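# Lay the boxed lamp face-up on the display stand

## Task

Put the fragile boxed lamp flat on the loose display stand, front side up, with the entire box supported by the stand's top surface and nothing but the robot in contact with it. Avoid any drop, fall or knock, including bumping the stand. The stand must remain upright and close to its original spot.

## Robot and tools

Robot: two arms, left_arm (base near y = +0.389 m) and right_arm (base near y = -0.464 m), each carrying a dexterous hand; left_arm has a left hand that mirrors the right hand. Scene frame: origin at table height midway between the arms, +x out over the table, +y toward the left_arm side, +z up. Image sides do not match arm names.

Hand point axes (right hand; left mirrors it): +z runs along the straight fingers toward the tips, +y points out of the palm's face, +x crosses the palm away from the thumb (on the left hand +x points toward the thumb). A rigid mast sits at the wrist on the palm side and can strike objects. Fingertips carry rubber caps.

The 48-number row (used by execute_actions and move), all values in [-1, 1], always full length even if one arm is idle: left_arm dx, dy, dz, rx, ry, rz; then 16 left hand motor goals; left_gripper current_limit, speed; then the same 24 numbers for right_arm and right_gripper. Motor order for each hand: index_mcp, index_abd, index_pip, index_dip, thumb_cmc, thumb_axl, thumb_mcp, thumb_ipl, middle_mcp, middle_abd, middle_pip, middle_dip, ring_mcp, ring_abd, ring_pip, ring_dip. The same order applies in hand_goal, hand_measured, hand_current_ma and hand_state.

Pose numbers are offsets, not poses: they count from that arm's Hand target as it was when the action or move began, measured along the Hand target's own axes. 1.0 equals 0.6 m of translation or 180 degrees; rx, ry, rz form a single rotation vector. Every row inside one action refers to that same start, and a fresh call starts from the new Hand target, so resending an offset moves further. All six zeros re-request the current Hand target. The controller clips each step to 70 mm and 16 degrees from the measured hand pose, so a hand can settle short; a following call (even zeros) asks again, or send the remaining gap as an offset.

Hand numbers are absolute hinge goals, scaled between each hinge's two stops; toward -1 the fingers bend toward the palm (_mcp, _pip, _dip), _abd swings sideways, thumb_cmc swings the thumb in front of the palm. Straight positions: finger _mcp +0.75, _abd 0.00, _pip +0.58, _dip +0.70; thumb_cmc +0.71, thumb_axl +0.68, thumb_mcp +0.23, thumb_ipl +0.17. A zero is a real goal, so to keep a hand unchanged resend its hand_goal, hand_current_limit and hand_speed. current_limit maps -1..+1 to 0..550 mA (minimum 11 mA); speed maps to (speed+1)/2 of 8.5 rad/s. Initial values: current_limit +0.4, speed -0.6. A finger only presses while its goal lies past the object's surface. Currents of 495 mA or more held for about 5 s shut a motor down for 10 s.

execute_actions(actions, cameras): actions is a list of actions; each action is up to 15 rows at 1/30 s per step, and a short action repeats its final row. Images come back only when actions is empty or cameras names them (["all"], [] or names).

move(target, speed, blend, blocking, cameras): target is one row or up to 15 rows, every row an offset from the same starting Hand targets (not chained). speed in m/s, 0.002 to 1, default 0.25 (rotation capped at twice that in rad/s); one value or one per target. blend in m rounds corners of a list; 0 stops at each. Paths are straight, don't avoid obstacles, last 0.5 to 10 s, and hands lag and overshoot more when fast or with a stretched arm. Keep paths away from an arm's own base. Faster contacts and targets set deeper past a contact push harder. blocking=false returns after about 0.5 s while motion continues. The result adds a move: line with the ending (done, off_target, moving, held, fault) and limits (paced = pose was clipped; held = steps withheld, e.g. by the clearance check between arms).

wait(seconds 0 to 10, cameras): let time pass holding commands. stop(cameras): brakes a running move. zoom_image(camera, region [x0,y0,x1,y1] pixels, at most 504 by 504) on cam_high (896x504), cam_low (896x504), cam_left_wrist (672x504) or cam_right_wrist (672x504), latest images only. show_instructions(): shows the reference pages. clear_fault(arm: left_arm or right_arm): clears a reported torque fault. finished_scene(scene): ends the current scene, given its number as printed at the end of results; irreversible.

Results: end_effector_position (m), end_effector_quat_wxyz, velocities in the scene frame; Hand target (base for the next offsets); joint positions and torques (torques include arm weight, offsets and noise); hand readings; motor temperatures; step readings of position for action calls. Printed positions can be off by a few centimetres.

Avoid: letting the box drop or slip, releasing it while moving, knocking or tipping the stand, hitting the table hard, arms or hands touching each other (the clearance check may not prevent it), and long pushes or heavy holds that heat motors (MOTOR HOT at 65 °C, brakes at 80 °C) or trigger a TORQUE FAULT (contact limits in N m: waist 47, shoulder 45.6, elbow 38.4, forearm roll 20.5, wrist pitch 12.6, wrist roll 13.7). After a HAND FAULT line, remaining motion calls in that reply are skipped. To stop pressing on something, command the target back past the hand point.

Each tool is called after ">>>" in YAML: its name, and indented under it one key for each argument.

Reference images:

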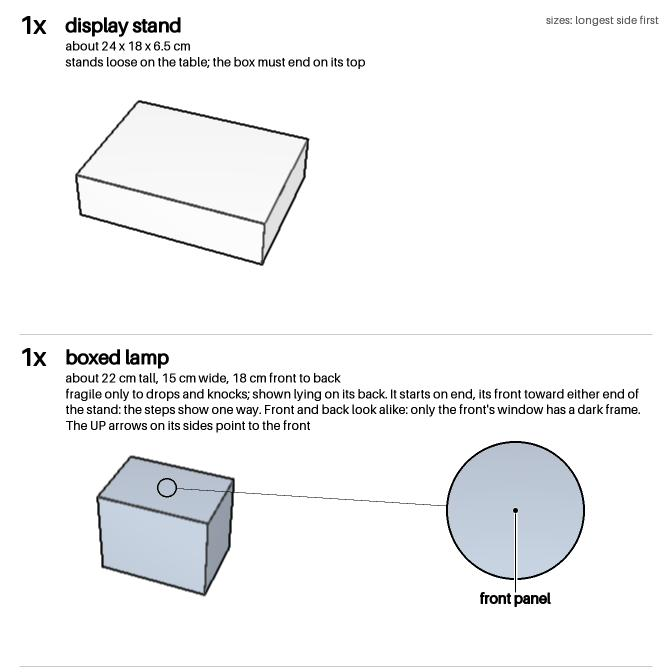

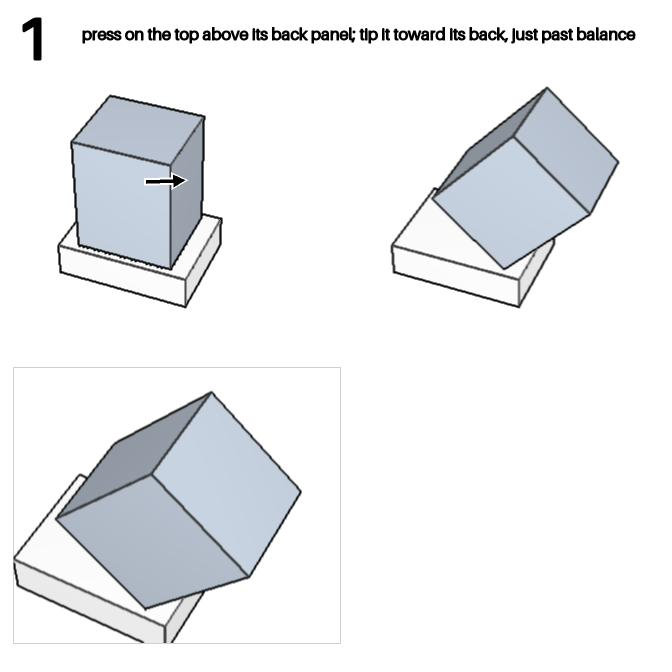

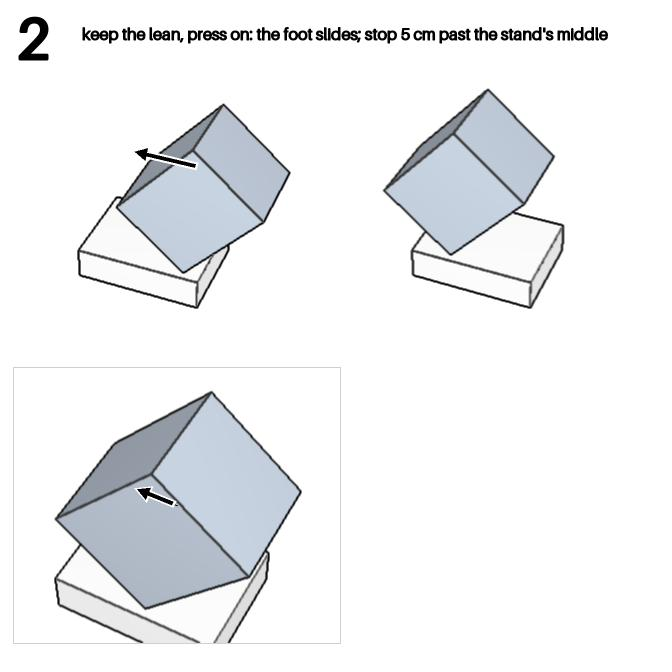

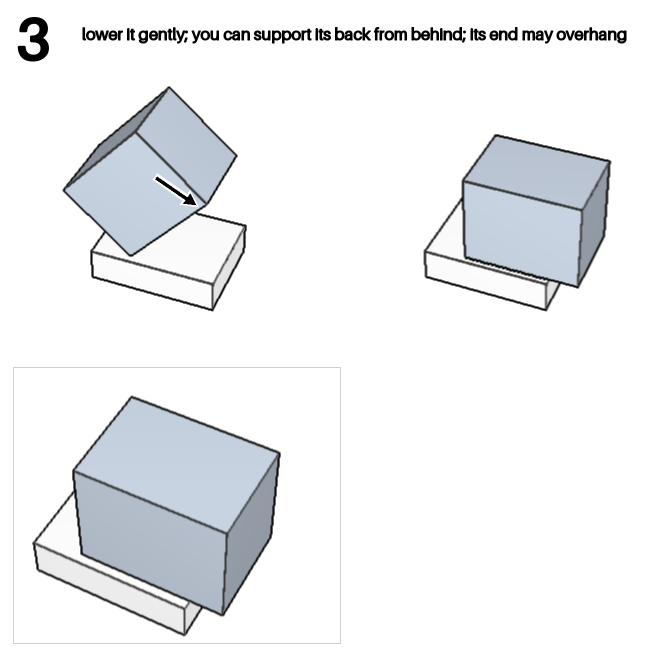

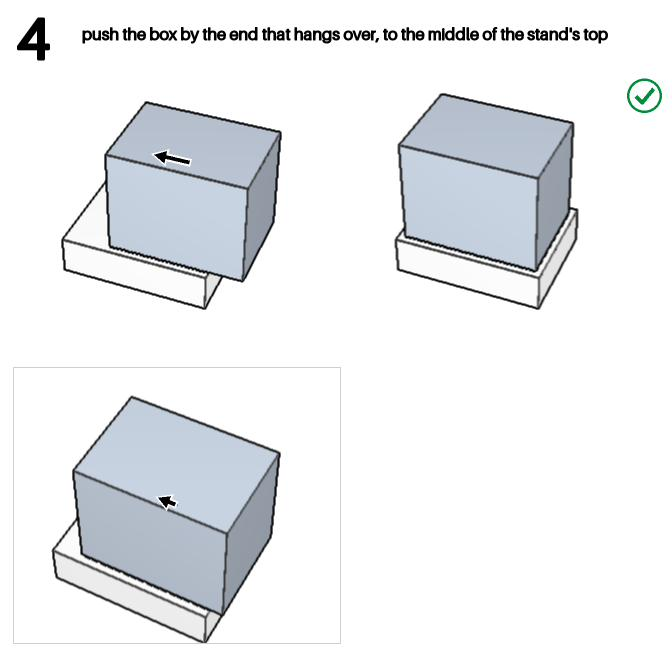

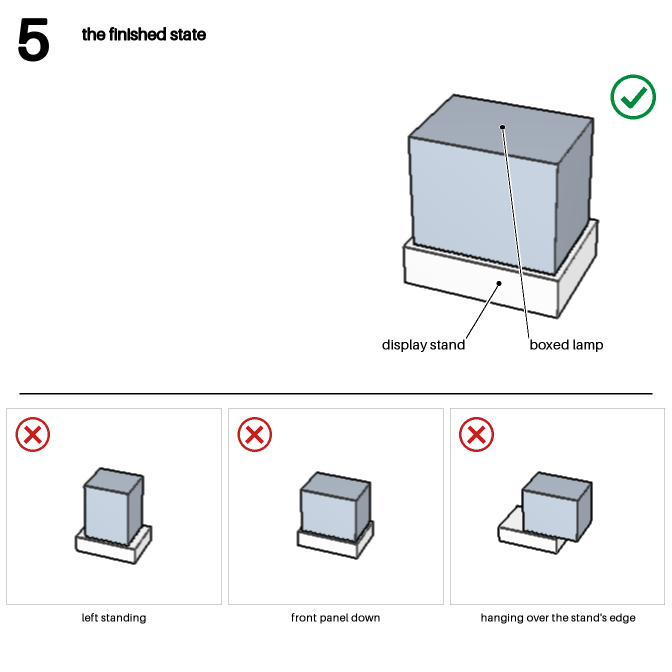

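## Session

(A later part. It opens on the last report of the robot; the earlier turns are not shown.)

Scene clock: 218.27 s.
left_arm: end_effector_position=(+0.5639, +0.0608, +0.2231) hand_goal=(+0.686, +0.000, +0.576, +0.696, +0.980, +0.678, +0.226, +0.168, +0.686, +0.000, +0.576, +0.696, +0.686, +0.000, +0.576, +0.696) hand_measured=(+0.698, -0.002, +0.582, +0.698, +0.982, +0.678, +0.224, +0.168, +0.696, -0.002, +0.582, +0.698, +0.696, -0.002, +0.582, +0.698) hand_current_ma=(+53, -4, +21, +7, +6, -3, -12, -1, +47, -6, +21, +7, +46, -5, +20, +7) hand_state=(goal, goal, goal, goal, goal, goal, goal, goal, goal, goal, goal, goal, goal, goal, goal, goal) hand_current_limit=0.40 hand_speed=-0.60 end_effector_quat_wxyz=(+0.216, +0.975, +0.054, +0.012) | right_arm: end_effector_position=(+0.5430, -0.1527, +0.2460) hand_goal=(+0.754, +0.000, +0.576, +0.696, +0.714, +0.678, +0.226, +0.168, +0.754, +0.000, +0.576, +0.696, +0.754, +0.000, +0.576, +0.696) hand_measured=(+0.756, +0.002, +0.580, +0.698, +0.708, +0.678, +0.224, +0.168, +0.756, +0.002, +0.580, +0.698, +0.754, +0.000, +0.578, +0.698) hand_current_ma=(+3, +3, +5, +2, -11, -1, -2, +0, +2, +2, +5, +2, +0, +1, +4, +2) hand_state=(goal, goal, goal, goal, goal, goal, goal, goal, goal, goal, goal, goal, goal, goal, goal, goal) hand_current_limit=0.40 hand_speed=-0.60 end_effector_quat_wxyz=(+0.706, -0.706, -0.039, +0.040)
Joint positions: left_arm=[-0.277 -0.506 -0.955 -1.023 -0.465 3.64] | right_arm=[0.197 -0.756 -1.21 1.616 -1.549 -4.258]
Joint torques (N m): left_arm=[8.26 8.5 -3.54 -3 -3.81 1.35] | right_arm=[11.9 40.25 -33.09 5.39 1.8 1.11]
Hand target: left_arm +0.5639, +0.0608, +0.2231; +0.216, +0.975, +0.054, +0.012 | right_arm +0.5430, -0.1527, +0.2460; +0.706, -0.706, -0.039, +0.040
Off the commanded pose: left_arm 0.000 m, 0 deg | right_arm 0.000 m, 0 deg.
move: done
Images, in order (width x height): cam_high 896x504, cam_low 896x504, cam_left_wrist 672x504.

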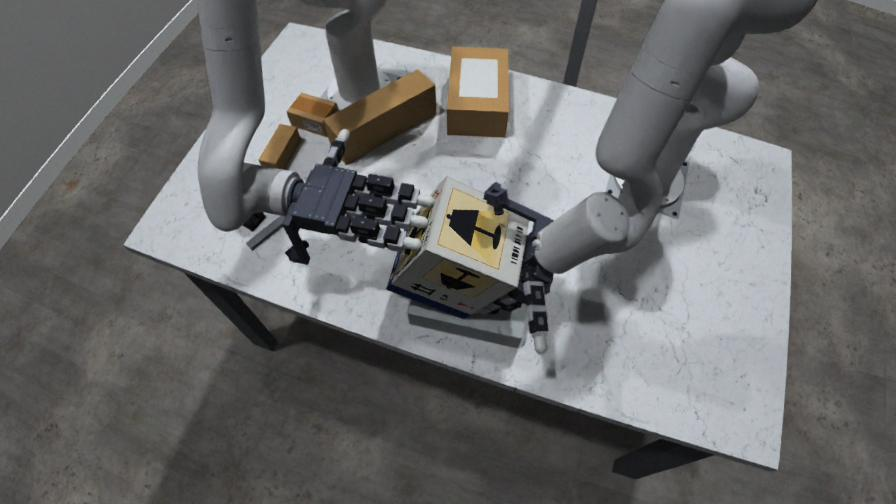

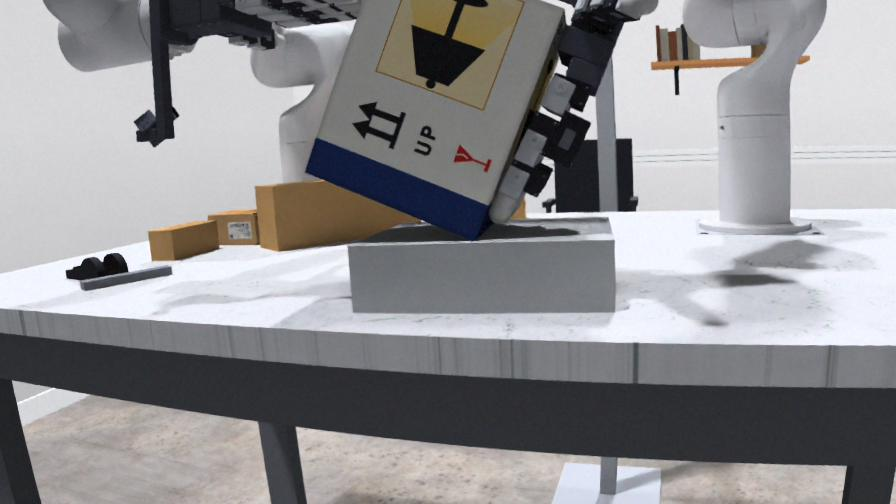

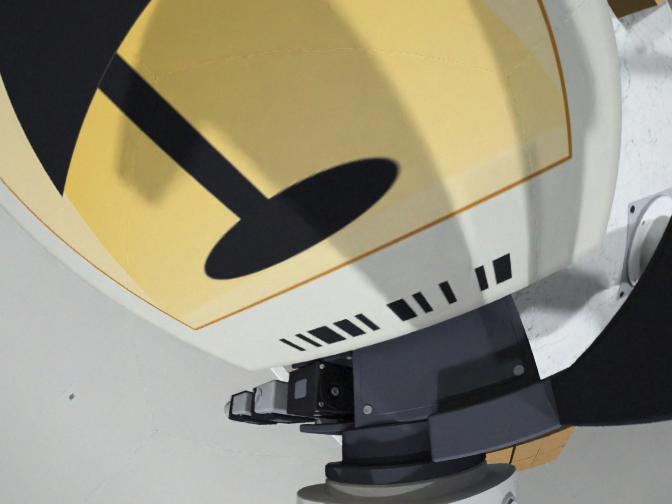

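>>> move:
  target:
    - [0,-0.0219,-0.0071,-0.0278,0,0,0.6855,0,0.576,0.696,0.98,0.678,0.226,0.168,0.6855,0,0.576,0.696,0.6855,0,0.576,0.696,0.4,-0.6,0,-0.0115,0.0413,0,0,0,0.754,0,0.576,0.696,0.714,0.678,0.226,0.168,0.754,0,0.576,0.696,0.754,0,0.576,0.696,0.4,-0.6]
    - [0,-0.0445,-0.0123,-0.0556,0,0,0.6855,0,0.576,0.696,0.98,0.678,0.226,0.168,0.6855,0,0.576,0.696,0.6855,0,0.576,0.696,0.4,-0.6,0,-0.0195,0.0833,0,0,0,0.754,0,0.576,0.696,0.714,0.678,0.226,0.168,0.754,0,0.576,0.696,0.754,0,0.576,0.696,0.4,-0.6]
  speed: 0.025
  blend: [0.002,0]
  cameras: ["cam_high","cam_low","cam_left_wrist"]

>>> zoom_image:
  camera: "cam_low"
  region: [240, 0, 660, 320]

>>> zoom_image:
  camera: "cam_high"
  region: [360, 140, 600, 360]

Scene clock: 242.43 s.
left_arm: end_effector_position=(+0.5609, +0.0880, +0.2185) hand_goal=(+0.686, +0.000, +0.576, +0.696, +0.980, +0.678, +0.226, +0.168, +0.686, +0.000, +0.576, +0.696, +0.686, +0.000, +0.576, +0.696) hand_measured=(+0.698, -0.002, +0.582, +0.698, +0.982, +0.678, +0.224, +0.168, +0.696, -0.002, +0.582, +0.698, +0.696, -0.002, +0.582, +0.698) hand_current_ma=(+52, -4, +21, +7, +8, -3, -12, -1, +45, -6, +20, +7, +45, -5, +20, +7) hand_state=(goal, goal, goal, goal, goal, goal, goal, goal, goal, goal, goal, goal, goal, goal, goal, goal) hand_current_limit=0.40 hand_speed=-0.60 end_effector_quat_wxyz=(+0.300, +0.952, +0.053, +0.017) | right_arm: end_effector_position=(+0.5375, -0.1031, +0.2577) hand_goal=(+0.754, +0.000, +0.576, +0.696, +0.714, +0.678, +0.226, +0.168, +0.754, +0.000, +0.576, +0.696, +0.754, +0.000, +0.576, +0.696) hand_measured=(+0.756, +0.004, +0.582, +0.698, +0.708, +0.678, +0.224, +0.168, +0.754, +0.002, +0.580, +0.698, +0.754, +0.000, +0.580, +0.698) hand_current_ma=(+1, +4, +8, +3, -11, -1, -2, +0, +0, +2, +7, +3, -1, +1, +5, +2) hand_state=(goal, goal, goal, goal, goal, goal, goal, goal, goal, goal, goal, goal, goal, goal, goal, goal) hand_current_limit=0.40 hand_speed=-0.60 end_effector_quat_wxyz=(+0.706, -0.706, -0.039, +0.040)
Joint positions: left_arm=[-0.178 -0.542 -0.895 -1.378 -0.584 4.08] | right_arm=[0.281 -0.744 -1.224 1.69 -1.509 -4.235]
Joint torques (N m): left_arm=[9.06 8.82 -2.69 -2.69 -4.46 1.28] | right_arm=[13.47 41.71 -33.61 4.37 1.67 1.17]
Hand target: left_arm +0.5609, +0.0880, +0.2185; +0.300, +0.952, +0.053, +0.017 | right_arm +0.5375, -0.1030, +0.2577; +0.706, -0.706, -0.039, +0.040
Off the commanded pose: left_arm 0.000 m, 0 deg | right_arm 0.000 m, 0 deg.
move: done
Images, in order (width x height): cam_high 896x504, cam_low 896x504, cam_left_wrist 672x504.

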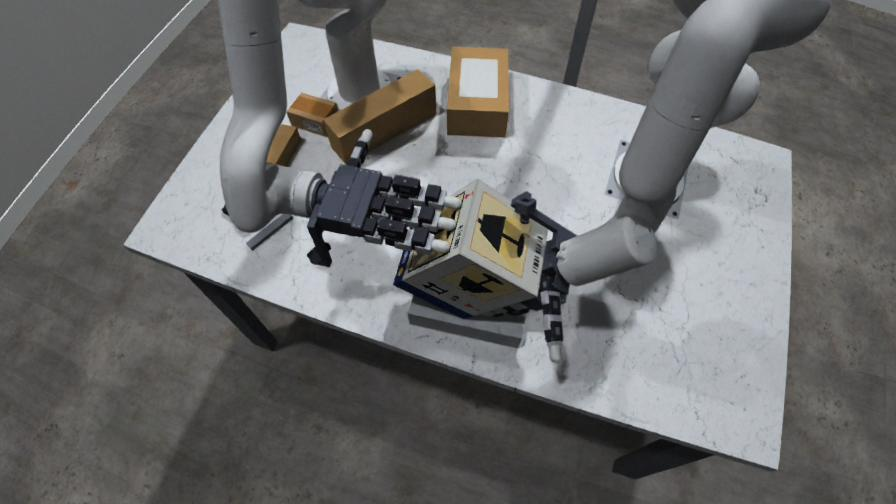

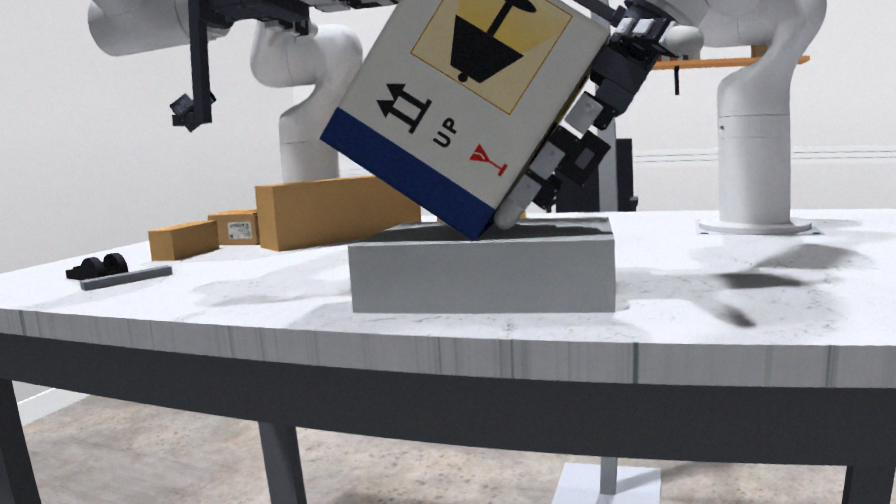

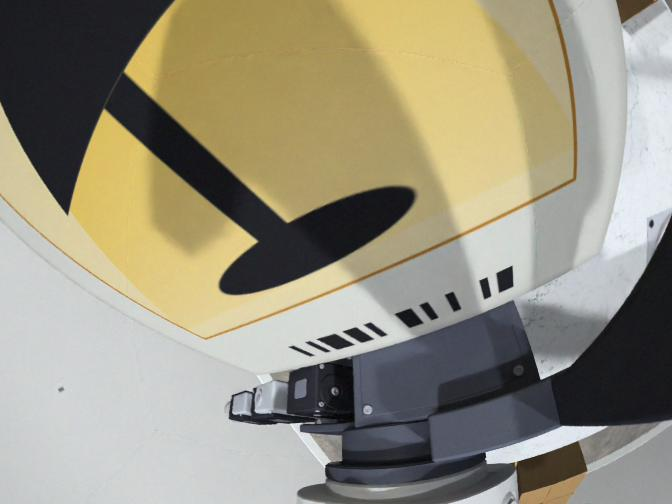

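Scaled by 1.200 from the camera's 896x504 image, which has a finer 1280x720 frame.

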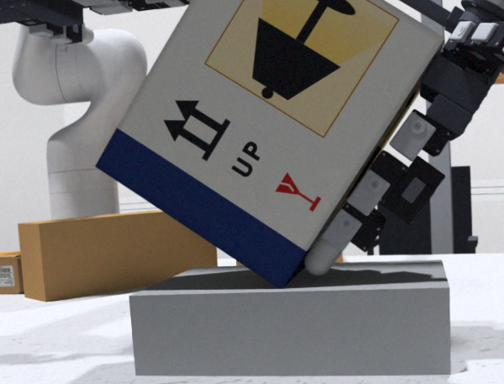

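Scaled by 2.100 from the camera's 896x504 image, which has a finer 1280x720 frame.

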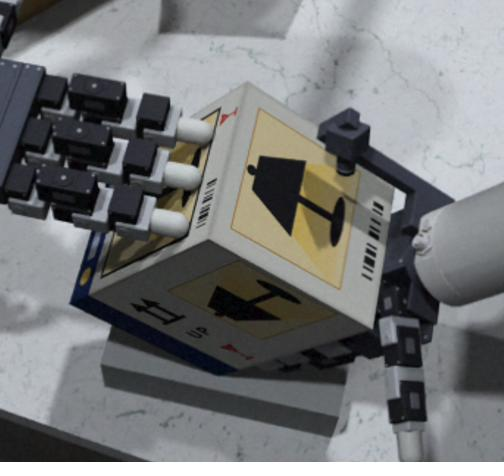

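>>> move:
  target:
    - [0,-0.055,0,0,0,0,0.6855,0,0.576,0.696,0.98,0.678,0.226,0.168,0.6855,0,0.576,0.696,0.6855,0,0.576,0.696,0.4,-0.6,0,0,0,0,0,0,0.754,0,0.576,0.696,0.714,0.678,0.226,0.168,0.754,0,0.576,0.696,0.754,0,0.576,0.696,0.4,-0.6]
    - [0,-0.0365,-0.2098,-0.0556,0,0,0.754,0,0.576,0.696,0.98,0.678,0.226,0.168,0.754,0,0.576,0.696,0.754,0,0.576,0.696,0.4,-0.6,0,0,0,0,0,0,0.754,0,0.576,0.696,0.714,0.678,0.226,0.168,0.754,0,0.576,0.696,0.754,0,0.576,0.696,0.4,-0.6]
  speed: [0.02,0.1]
  cameras: ["all"]

>>> zoom_image:
  camera: "cam_low"
  region: [240, 0, 660, 320]

Scene clock: 272.60 s.
left_arm: end_effector_position=(+0.5509, +0.1775, +0.3091) hand_goal=(+0.754, +0.000, +0.576, +0.696, +0.980, +0.678, +0.226, +0.168, +0.754, +0.000, +0.576, +0.696, +0.754, +0.000, +0.576, +0.696) hand_measured=(+0.758, +0.000, +0.582, +0.696, +0.984, +0.678, +0.224, +0.168, +0.758, +0.000, +0.580, +0.696, +0.758, +0.000, +0.580, +0.696) hand_current_ma=(+18, +3, +20, +3, +12, -3, -12, -1, +14, +2, +19, +3, +15, +3, +15, +0) hand_state=(goal, goal, goal, goal, goal, goal, goal, goal, goal, goal, goal, goal, goal, goal, goal, goal) hand_current_limit=0.40 hand_speed=-0.60 end_effector_quat_wxyz=(+0.382, +0.922, +0.051, +0.021) | right_arm: end_effector_position=(+0.5375, -0.1030, +0.2577) hand_goal=(+0.754, +0.000, +0.576, +0.696, +0.714, +0.678, +0.226, +0.168, +0.754, +0.000, +0.576, +0.696, +0.754, +0.000, +0.576, +0.696) hand_measured=(+0.754, +0.004, +0.580, +0.698, +0.708, +0.678, +0.224, +0.168, +0.752, +0.002, +0.580, +0.698, +0.752, +0.000, +0.580, +0.698) hand_current_ma=(+0, +4, +7, +3, -11, -1, -2, +0, -1, +2, +7, +3, -2, +1, +5, +2) hand_state=(goal, goal, goal, goal, goal, goal, goal, goal, goal, goal, goal, goal, goal, goal, goal, goal) hand_current_limit=0.40 hand_speed=-0.60 end_effector_quat_wxyz=(+0.706, -0.706, -0.039, +0.040)
Joint positions: left_arm=[0.047 -0.386 -0.828 -1.251 -0.833 4.1] | right_arm=[0.281 -0.744 -1.224 1.69 -1.509 -4.235]
Joint torques (N m): left_arm=[7.88 35.05 -3.81 1.18 -4.37 -1.12] | right_arm=[10.83 41.25 -32.98 4.54 1.33 1.08]
Hand target: left_arm +0.5509, +0.1775, +0.3091; +0.382, +0.922, +0.051, +0.021 | right_arm +0.5375, -0.1030, +0.2577; +0.706, -0.706, -0.039, +0.040
Off the commanded pose: left_arm 0.000 m, 0 deg | right_arm 0.000 m, 0 deg.
move: done

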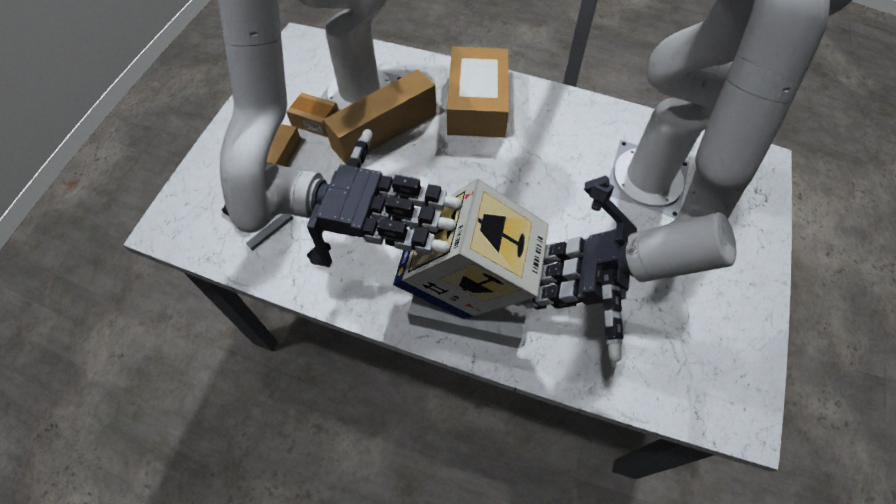

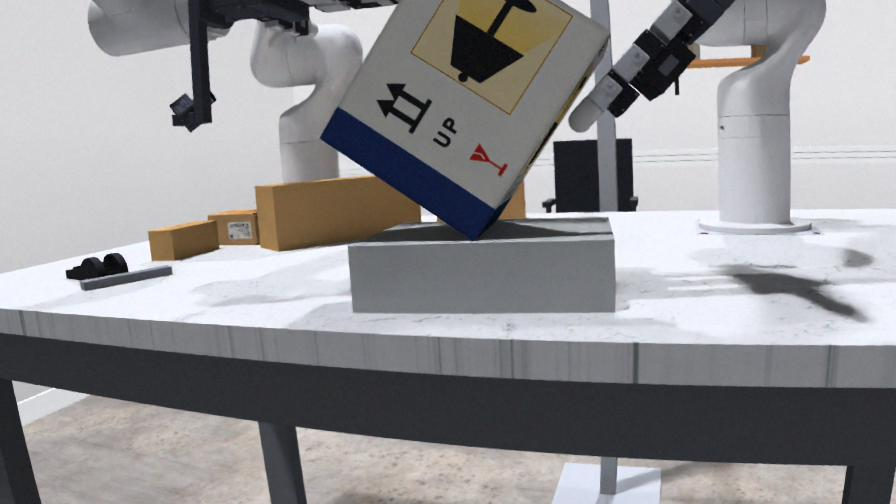

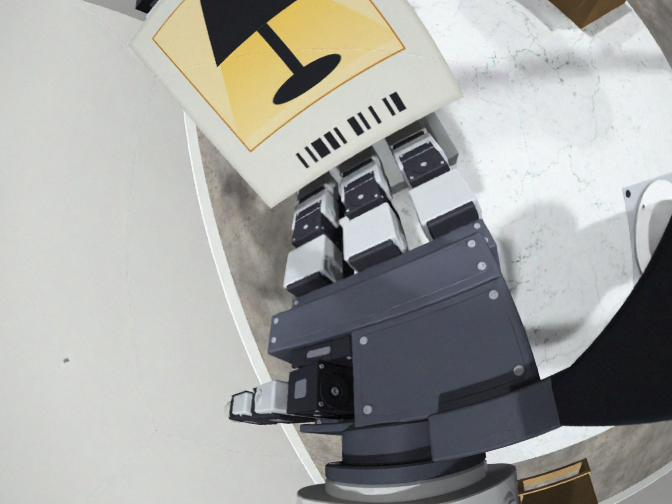

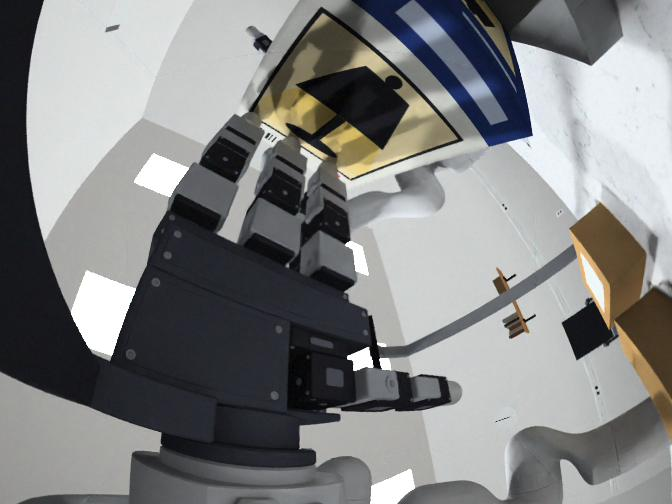

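Scaled by 1.200 from the camera's 896x504 image, which has a finer 1280x720 frame.

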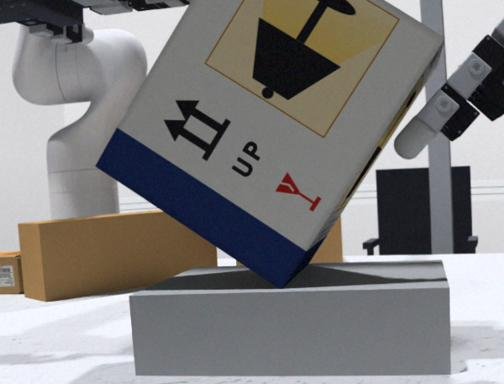

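>>> move:
  target: [0,0.0197,0.0037,0,0,0,0.754,0,0.576,0.696,0.98,0.678,0.226,0.168,0.754,0,0.576,0.696,0.754,0,0.576,0.696,0.4,-0.6,0,0,0,0,0,0,0.754,0,0.576,0.696,0.714,0.678,0.226,0.168,0.754,0,0.576,0.696,0.754,0,0.576,0.696,0.4,-0.6]
  speed: 0.02
  cameras: ["cam_left_wrist"]

Scene clock: 281.70 s.
left_arm: end_effector_position=(+0.5520, +0.1678, +0.3158) hand_goal=(+0.754, +0.000, +0.576, +0.696, +0.980, +0.678, +0.226, +0.168, +0.754, +0.000, +0.576, +0.696, +0.754, +0.000, +0.576, +0.696) hand_measured=(+0.760, +0.000, +0.582, +0.696, +0.984, +0.678, +0.224, +0.168, +0.760, +0.000, +0.580, +0.696, +0.760, +0.000, +0.580, +0.696) hand_current_ma=(+27, +3, +20, +3, +13, -3, -12, -1, +24, +2, +19, +3, +24, +3, +15, +0) hand_state=(goal, goal, goal, goal, goal, goal, goal, goal, goal, goal, goal, goal, goal, goal, goal, goal) hand_current_limit=0.40 hand_speed=-0.60 end_effector_quat_wxyz=(+0.382, +0.922, +0.051, +0.021) | right_arm: end_effector_position=(+0.5375, -0.1030, +0.2577) hand_goal=(+0.754, +0.000, +0.576, +0.696, +0.714, +0.678, +0.226, +0.168, +0.754, +0.000, +0.576, +0.696, +0.754, +0.000, +0.576, +0.696) hand_measured=(+0.754, +0.004, +0.580, +0.698, +0.708, +0.678, +0.224, +0.168, +0.752, +0.002, +0.580, +0.698, +0.752, +0.000, +0.580, +0.698) hand_current_ma=(+0, +4, +7, +3, -11, -1, -2, +0, -1, +2, +7, +3, -2, +1, +5, +2) hand_state=(goal, goal, goal, goal, goal, goal, goal, goal, goal, goal, goal, goal, goal, goal, goal, goal) hand_current_limit=0.40 hand_speed=-0.60 end_effector_quat_wxyz=(+0.706, -0.706, -0.039, +0.040)
Joint positions: left_arm=[0.026 -0.375 -0.833 -1.254 -0.83 4.075] | right_arm=[0.281 -0.744 -1.224 1.69 -1.509 -4.235]
Joint torques (N m): left_arm=[-11.61 34.59 -17.89 -2.73 2.02 -1.06] | right_arm=[11.61 41.03 -31.53 4.03 0.13 0.92]
Hand target: left_arm +0.5520, +0.1677, +0.3158; +0.382, +0.922, +0.051, +0.021 | right_arm +0.5375, -0.1030, +0.2577; +0.706, -0.706, -0.039, +0.040
Off the commanded pose: left_arm 0.000 m, 0 deg | right_arm 0.000 m, 0 deg.
move: done
Images, in order (width x height): cam_left_wrist 672x504.

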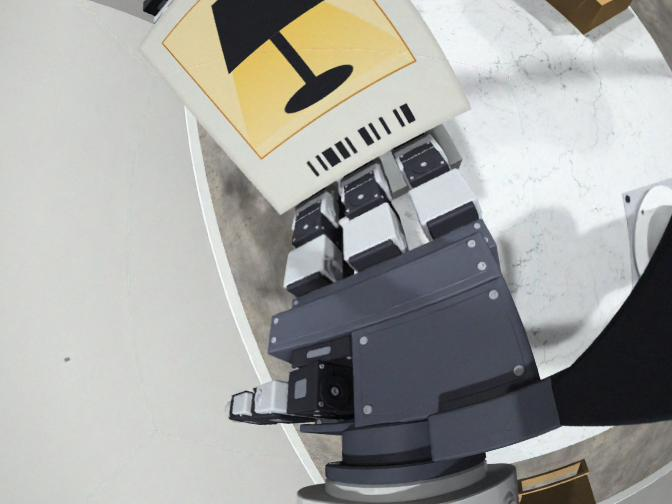

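>>> move:
  target:
    - [0,-0.0247,-0.0021,0,0,0,0.754,0,0.576,0.696,0.98,0.678,0.226,0.168,0.754,0,0.576,0.696,0.754,0,0.576,0.696,0.4,-0.6,0,-0.0038,0.0432,0,0,0,0.754,0,0.576,0.696,0.714,0.678,0.226,0.168,0.754,0,0.576,0.696,0.754,0,0.576,0.696,0.4,-0.6]
    - [0,-0.0493,-0.0014,0,0,0,0.754,0,0.576,0.696,0.98,0.678,0.226,0.168,0.754,0,0.576,0.696,0.754,0,0.576,0.696,0.4,-0.6,0,-0.004,0.0717,0,0,0,0.754,0,0.576,0.696,0.714,0.678,0.226,0.168,0.754,0,0.576,0.696,0.754,0,0.576,0.696,0.4,-0.6]
  speed: 0.02
  blend: [0.002,0]
  cameras: ["cam_low","cam_high","cam_left_wrist"]

>>> zoom_image:
  camera: "cam_low"
  region: [240, 0, 660, 320]

Scene clock: 323.63 s.
left_arm: end_effector_position=(+0.5496, +0.1890, +0.2956) hand_goal=(+0.754, +0.000, +0.576, +0.696, +0.980, +0.678, +0.226, +0.168, +0.754, +0.000, +0.576, +0.696, +0.754, +0.000, +0.576, +0.696) hand_measured=(+0.770, +0.002, +0.582, +0.696, +0.984, +0.678, +0.224, +0.168, +0.768, +0.002, +0.582, +0.698, +0.770, +0.002, +0.582, +0.698) hand_current_ma=(+74, +3, +25, +3, +13, -3, -12, -1, +63, +7, +22, +5, +73, +8, +24, +4) hand_state=(goal, goal, goal, goal, goal, goal, goal, goal, goal, goal, goal, goal, goal, goal, goal, goal) hand_current_limit=0.40 hand_speed=-0.60 end_effector_quat_wxyz=(+0.382, +0.922, +0.051, +0.021) | right_arm: end_effector_position=(+0.5327, -0.0604, +0.2602) hand_goal=(+0.754, +0.000, +0.576, +0.696, +0.714, +0.678, +0.226, +0.168, +0.754, +0.000, +0.576, +0.696, +0.754, +0.000, +0.576, +0.696) hand_measured=(+0.746, +0.002, +0.576, +0.698, +0.708, +0.678, +0.224, +0.168, +0.746, +0.002, +0.576, +0.698, +0.746, +0.000, +0.576, +0.698) hand_current_ma=(-13, +3, +0, +3, -11, -1, -2, +0, -14, +2, +0, +2, -14, +1, +0, +2) hand_state=(goal, goal, goal, goal, goal, goal, goal, goal, goal, goal, goal, goal, goal, goal, goal, goal) hand_current_limit=0.40 hand_speed=-0.60 end_effector_quat_wxyz=(+0.706, -0.706, -0.039, +0.040)
Joint positions: left_arm=[0.072 -0.411 -0.822 -1.258 -0.833 4.144] | right_arm=[0.352 -0.753 -1.248 1.752 -1.474 -4.226]
Joint torques (N m): left_arm=[8.64 6.69 -2.91 -2.6 -4.93 1.21] | right_arm=[11.24 19.29 -34.44 4.42 1.3 1.02]
Hand target: left_arm +0.5496, +0.1891, +0.2955; +0.382, +0.922, +0.051, +0.021 | right_arm +0.5327, -0.0603, +0.2602; +0.706, -0.706, -0.039, +0.040
Off the commanded pose: left_arm 0.000 m, 0 deg | right_arm 0.000 m, 0 deg.
move: done
Images, in order (width x height): cam_high 896x504, cam_low 896x504, cam_left_wrist 672x504.

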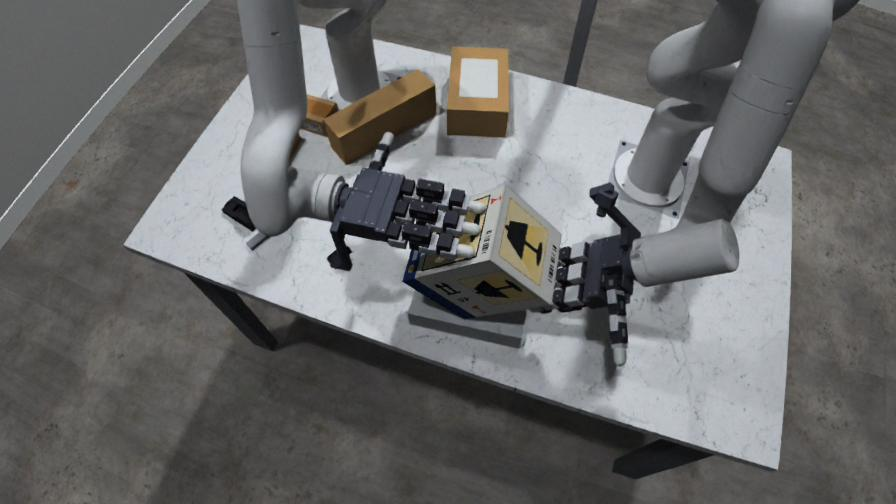

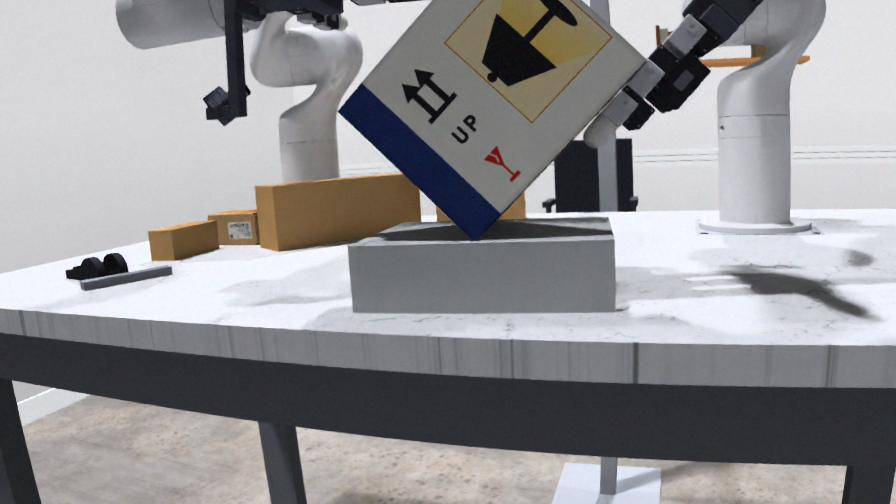

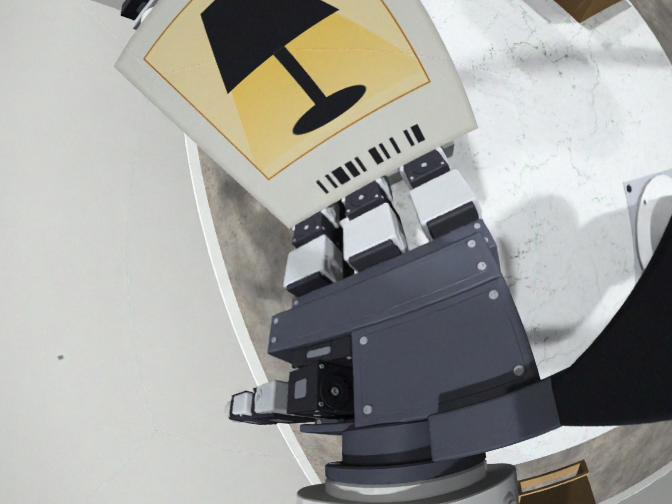

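Scaled by 1.200 from the camera's 896x504 image, which has a finer 1280x720 frame.

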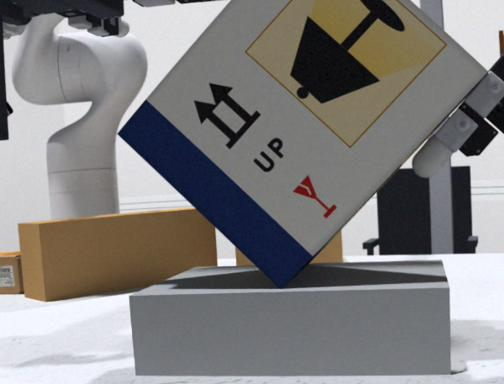

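>>> move:
  target:
    - [0,-0.0405,0.0035,0,0,0,0.5485,0,0.576,0.696,0.98,0.678,0.226,0.168,0.5485,0,0.576,0.696,0.5485,0,0.576,0.696,0.6,-0.9835,0,0,0,0,0,0,0.754,0,0.576,0.696,0.714,0.678,0.226,0.168,0.754,0,0.576,0.696,0.754,0,0.576,0.696,0.4,-0.6]
    - [0,-0.0805,0.0105,0,0,0,0.5485,0,0.576,0.696,0.98,0.678,0.226,0.168,0.5485,0,0.576,0.696,0.5485,0,0.576,0.696,0.6,-0.9835,0,0,0,0,0,0,0.754,0,0.576,0.696,0.714,0.678,0.226,0.168,0.754,0,0.576,0.696,0.754,0,0.576,0.696,0.4,-0.6]
    - [0,-0.1197,0.021,0,0,0,0.5485,0,0.576,0.696,0.98,0.678,0.226,0.168,0.5485,0,0.576,0.696,0.5485,0,0.576,0.696,0.6,-0.9835,0,0,0,0,0,0,0.754,0,0.576,0.696,0.714,0.678,0.226,0.168,0.754,0,0.576,0.696,0.754,0,0.576,0.696,0.4,-0.6]
  speed: 0.02
  blend: [0.003,0.003,0]
  cameras: ["cam_high","cam_low","cam_left_wrist"]

>>> zoom_image:
  camera: "cam_low"
  region: [280, 20, 700, 340]

Scene clock: 351.70 s.
left_arm: end_effector_position=(+0.5450, +0.2307, +0.2359) hand_goal=(+0.548, +0.000, +0.576, +0.696, +0.980, +0.678, +0.226, +0.168, +0.548, +0.000, +0.576, +0.696, +0.548, +0.000, +0.576, +0.696) hand_measured=(+0.572, +0.002, +0.582, +0.696, +0.984, +0.678, +0.224, +0.168, +0.576, +0.002, +0.582, +0.698, +0.580, +0.002, +0.582, +0.698) hand_current_ma=(+109, +3, +25, +3, +13, -3, -12, -1, +125, +7, +21, +5, +148, +8, +24, +4) hand_state=(blocked, goal, goal, goal, goal, goal, goal, goal, blocked, goal, goal, goal, blocked, goal, goal, goal) hand_current_limit=0.60 hand_speed=-0.98 end_effector_quat_wxyz=(+0.382, +0.922, +0.051, +0.021) | right_arm: end_effector_position=(+0.5327, -0.0603, +0.2602) hand_goal=(+0.754, +0.000, +0.576, +0.696, +0.714, +0.678, +0.226, +0.168, +0.754, +0.000, +0.576, +0.696, +0.754, +0.000, +0.576, +0.696) hand_measured=(+0.746, +0.002, +0.576, +0.698, +0.708, +0.678, +0.224, +0.168, +0.746, +0.002, +0.576, +0.698, +0.746, +0.000, +0.576, +0.698) hand_current_ma=(-14, +3, +0, +3, -11, -1, -2, +0, -14, +2, +0, +2, -14, +1, +0, +2) hand_state=(goal, goal, goal, goal, goal, goal, goal, goal, goal, goal, goal, goal, goal, goal, goal, goal) hand_current_limit=0.40 hand_speed=-0.60 end_effector_quat_wxyz=(+0.706, -0.706, -0.039, +0.040)
Joint positions: left_arm=[0.162 -0.537 -0.818 -1.296 -0.825 4.325] | right_arm=[0.352 -0.753 -1.248 1.752 -1.474 -4.226]
Joint torques (N m): left_arm=[8.41 7.99 -15.73 -2.92 1.53 1.2] | right_arm=[11.77 20.17 -33.56 5.53 1.15 1.05]
Hand target: left_arm +0.5450, +0.2307, +0.2358; +0.382, +0.922, +0.051, +0.021 | right_arm +0.5327, -0.0603, +0.2602; +0.706, -0.706, -0.039, +0.040
Off the commanded pose: left_arm 0.000 m, 0 deg | right_arm 0.000 m, 0 deg.
move: done
Images, in order (width x height): cam_high 896x504, cam_low 896x504, cam_left_wrist 672x504.

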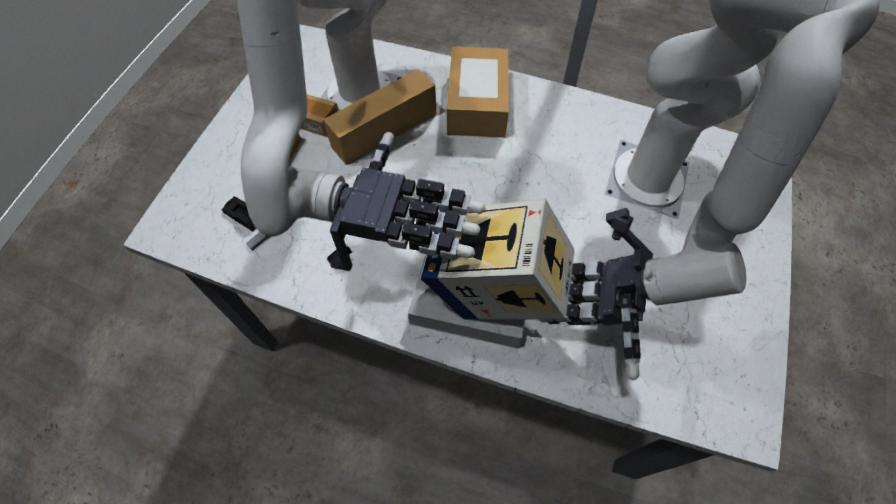

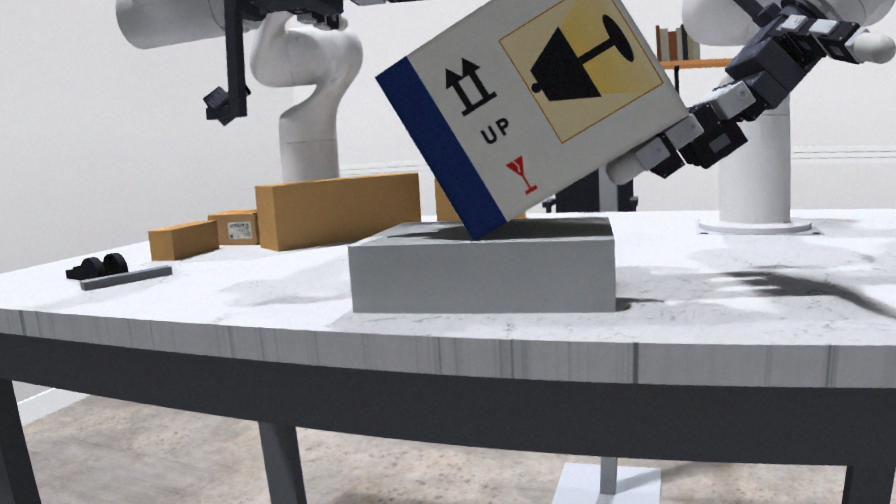

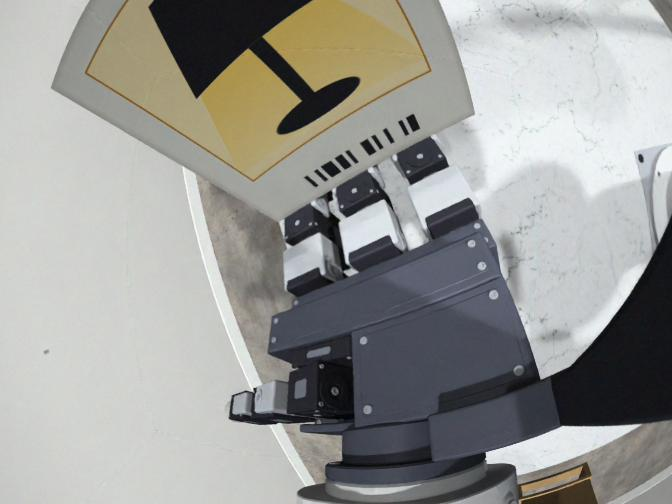

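Scaled by 1.200 from the camera's 896x504 image, which has a finer 1280x720 frame.

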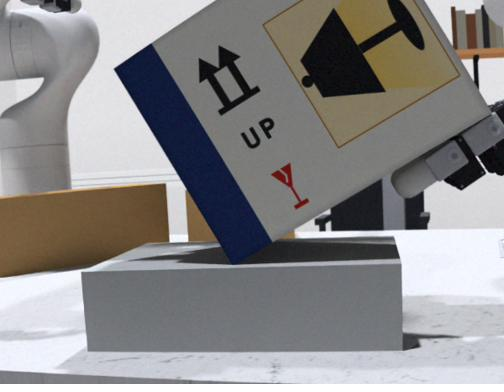

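>>> move:
  target:
    - [0,-0.0384,0.0139,0,0,0,0.206,0,0.576,0.696,0.98,0.678,0.226,0.168,0.206,0,0.576,0.696,0.206,0,0.576,0.696,0.6,-0.9835,0,0,0,0,0,0,0.754,0,0.576,0.696,0.714,0.678,0.226,0.168,0.754,0,0.576,0.696,0.754,0,0.576,0.696,0.4,-0.6]
    - [0,-0.0752,0.0311,0,0,0,0.206,0,0.576,0.696,0.98,0.678,0.226,0.168,0.206,0,0.576,0.696,0.206,0,0.576,0.696,0.6,-0.9835,0,0,0,0,0,0,0.754,0,0.576,0.696,0.714,0.678,0.226,0.168,0.754,0,0.576,0.696,0.754,0,0.576,0.696,0.4,-0.6]
    - [0,-0.1103,0.0514,0,0,0,0.206,0,0.576,0.696,0.98,0.678,0.226,0.168,0.206,0,0.576,0.696,0.206,0,0.576,0.696,0.6,-0.9835,0,0,0,0,0,0,0.754,0,0.576,0.696,0.714,0.678,0.226,0.168,0.754,0,0.576,0.696,0.754,0,0.576,0.696,0.4,-0.6]
    - [0,-0.1437,0.0746,0,0,0,0.206,0,0.576,0.696,0.98,0.678,0.226,0.168,0.206,0,0.576,0.696,0.206,0,0.576,0.696,0.6,-0.9835,0,0,0,0,0,0,0.754,0,0.576,0.696,0.714,0.678,0.226,0.168,0.754,0,0.576,0.696,0.754,0,0.576,0.696,0.4,-0.6]
    - [0,-0.1747,0.1009,0,0,0,0.206,0,0.576,0.696,0.98,0.678,0.226,0.168,0.206,0,0.576,0.696,0.206,0,0.576,0.696,0.6,-0.9835,0,0,0,0,0,0,0.754,0,0.576,0.696,0.714,0.678,0.226,0.168,0.754,0,0.576,0.696,0.754,0,0.576,0.696,0.4,-0.6]
  speed: 0.02
  blend: [0.003,0.003,0.003,0.003,0]
  cameras: ["cam_high","cam_low","cam_left_wrist"]

>>> zoom_image:
  camera: "cam_low"
  region: [400, 100, 820, 360]

Scene clock: 377.27 s.
left_arm: end_effector_position=(+0.5415, +0.2618, +0.1189) hand_goal=(+0.206, +0.000, +0.576, +0.696, +0.980, +0.678, +0.226, +0.168, +0.206, +0.000, +0.576, +0.696, +0.206, +0.000, +0.576, +0.696) hand_measured=(+0.242, +0.002, +0.582, +0.696, +0.984, +0.678, +0.224, +0.168, +0.248, +0.002, +0.582, +0.698, +0.256, +0.002, +0.582, +0.698) hand_current_ma=(+162, +3, +25, +3, +13, -3, -12, -1, +196, +7, +21, +5, +239, +8, +24, +4) hand_state=(blocked, goal, goal, goal, goal, goal, goal, goal, blocked, goal, goal, goal, blocked, goal, goal, goal) hand_current_limit=0.60 hand_speed=-0.98 end_effector_quat_wxyz=(+0.382, +0.922, +0.051, +0.021) | right_arm: end_effector_position=(+0.5327, -0.0603, +0.2602) hand_goal=(+0.754, +0.000, +0.576, +0.696, +0.714, +0.678, +0.226, +0.168, +0.754, +0.000, +0.576, +0.696, +0.754, +0.000, +0.576, +0.696) hand_measured=(+0.746, +0.002, +0.576, +0.698, +0.708, +0.678, +0.224, +0.168, +0.746, +0.002, +0.576, +0.698, +0.746, +0.000, +0.576, +0.698) hand_current_ma=(-14, +3, +0, +3, -11, -1, -2, +0, -14, +2, +0, +2, -14, +1, +0, +2) hand_state=(goal, goal, goal, goal, goal, goal, goal, goal, goal, goal, goal, goal, goal, goal, goal, goal) hand_current_limit=0.40 hand_speed=-0.60 end_effector_quat_wxyz=(+0.706, -0.706, -0.039, +0.040)
Joint positions: left_arm=[0.23 -0.821 -0.887 -1.433 -0.792 4.621] | right_arm=[0.352 -0.753 -1.248 1.752 -1.474 -4.226]
Joint torques (N m): left_arm=[8.14 11.01 -12.81 -2.35 1.07 1.15] | right_arm=[11.05 19.71 -33.38 5.32 0.89 1.08]
Hand target: left_arm +0.5415, +0.2618, +0.1189; +0.382, +0.922, +0.051, +0.021 | right_arm +0.5327, -0.0603, +0.2602; +0.706, -0.706, -0.039, +0.040
Off the commanded pose: left_arm 0.000 m, 0 deg | right_arm 0.000 m, 0 deg.
move: done
Images, in order (width x height): cam_high 896x504, cam_low 896x504, cam_left_wrist 672x504.

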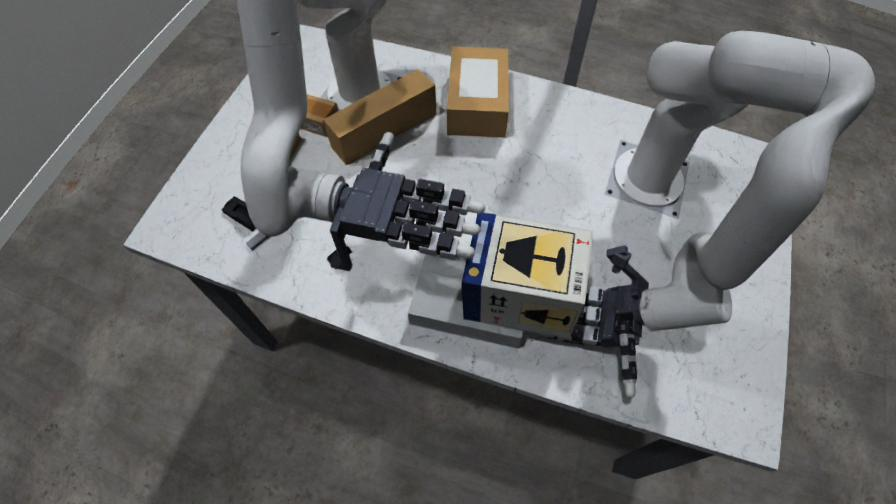

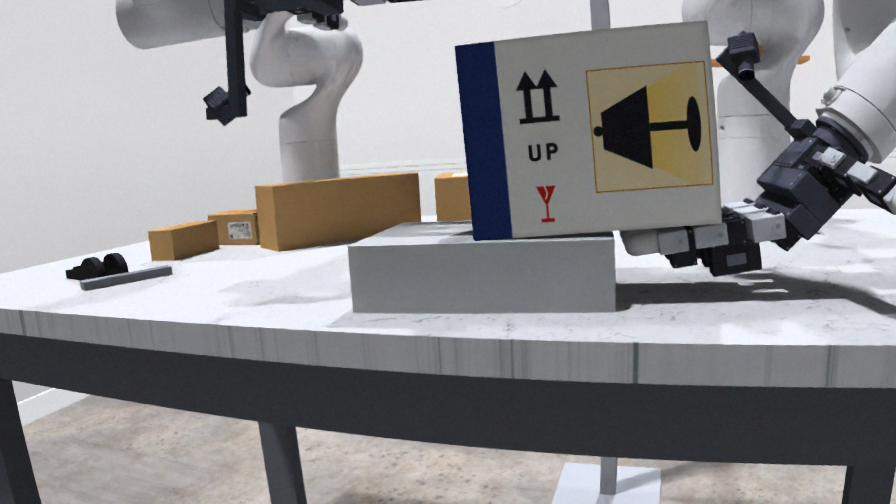

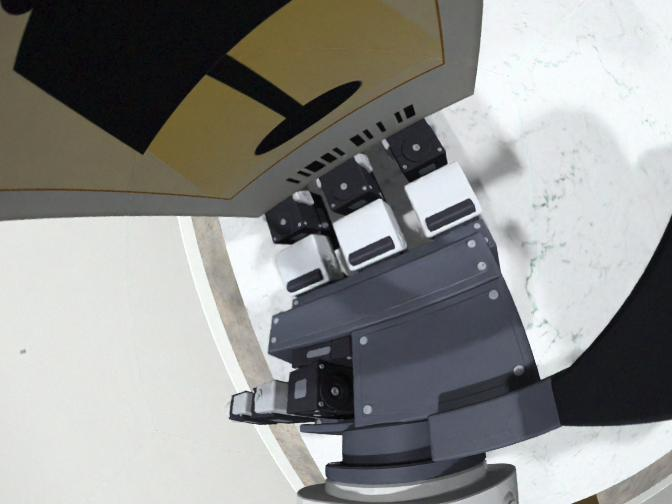

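Scaled by 1.200 from the camera's 896x504 image, which has a finer 1280x720 frame.

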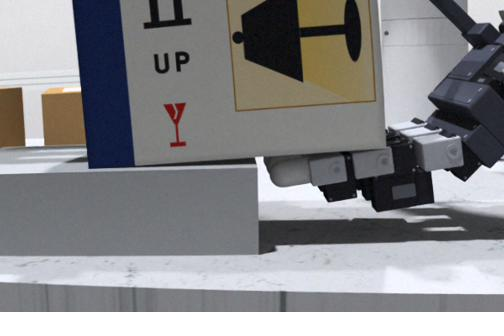

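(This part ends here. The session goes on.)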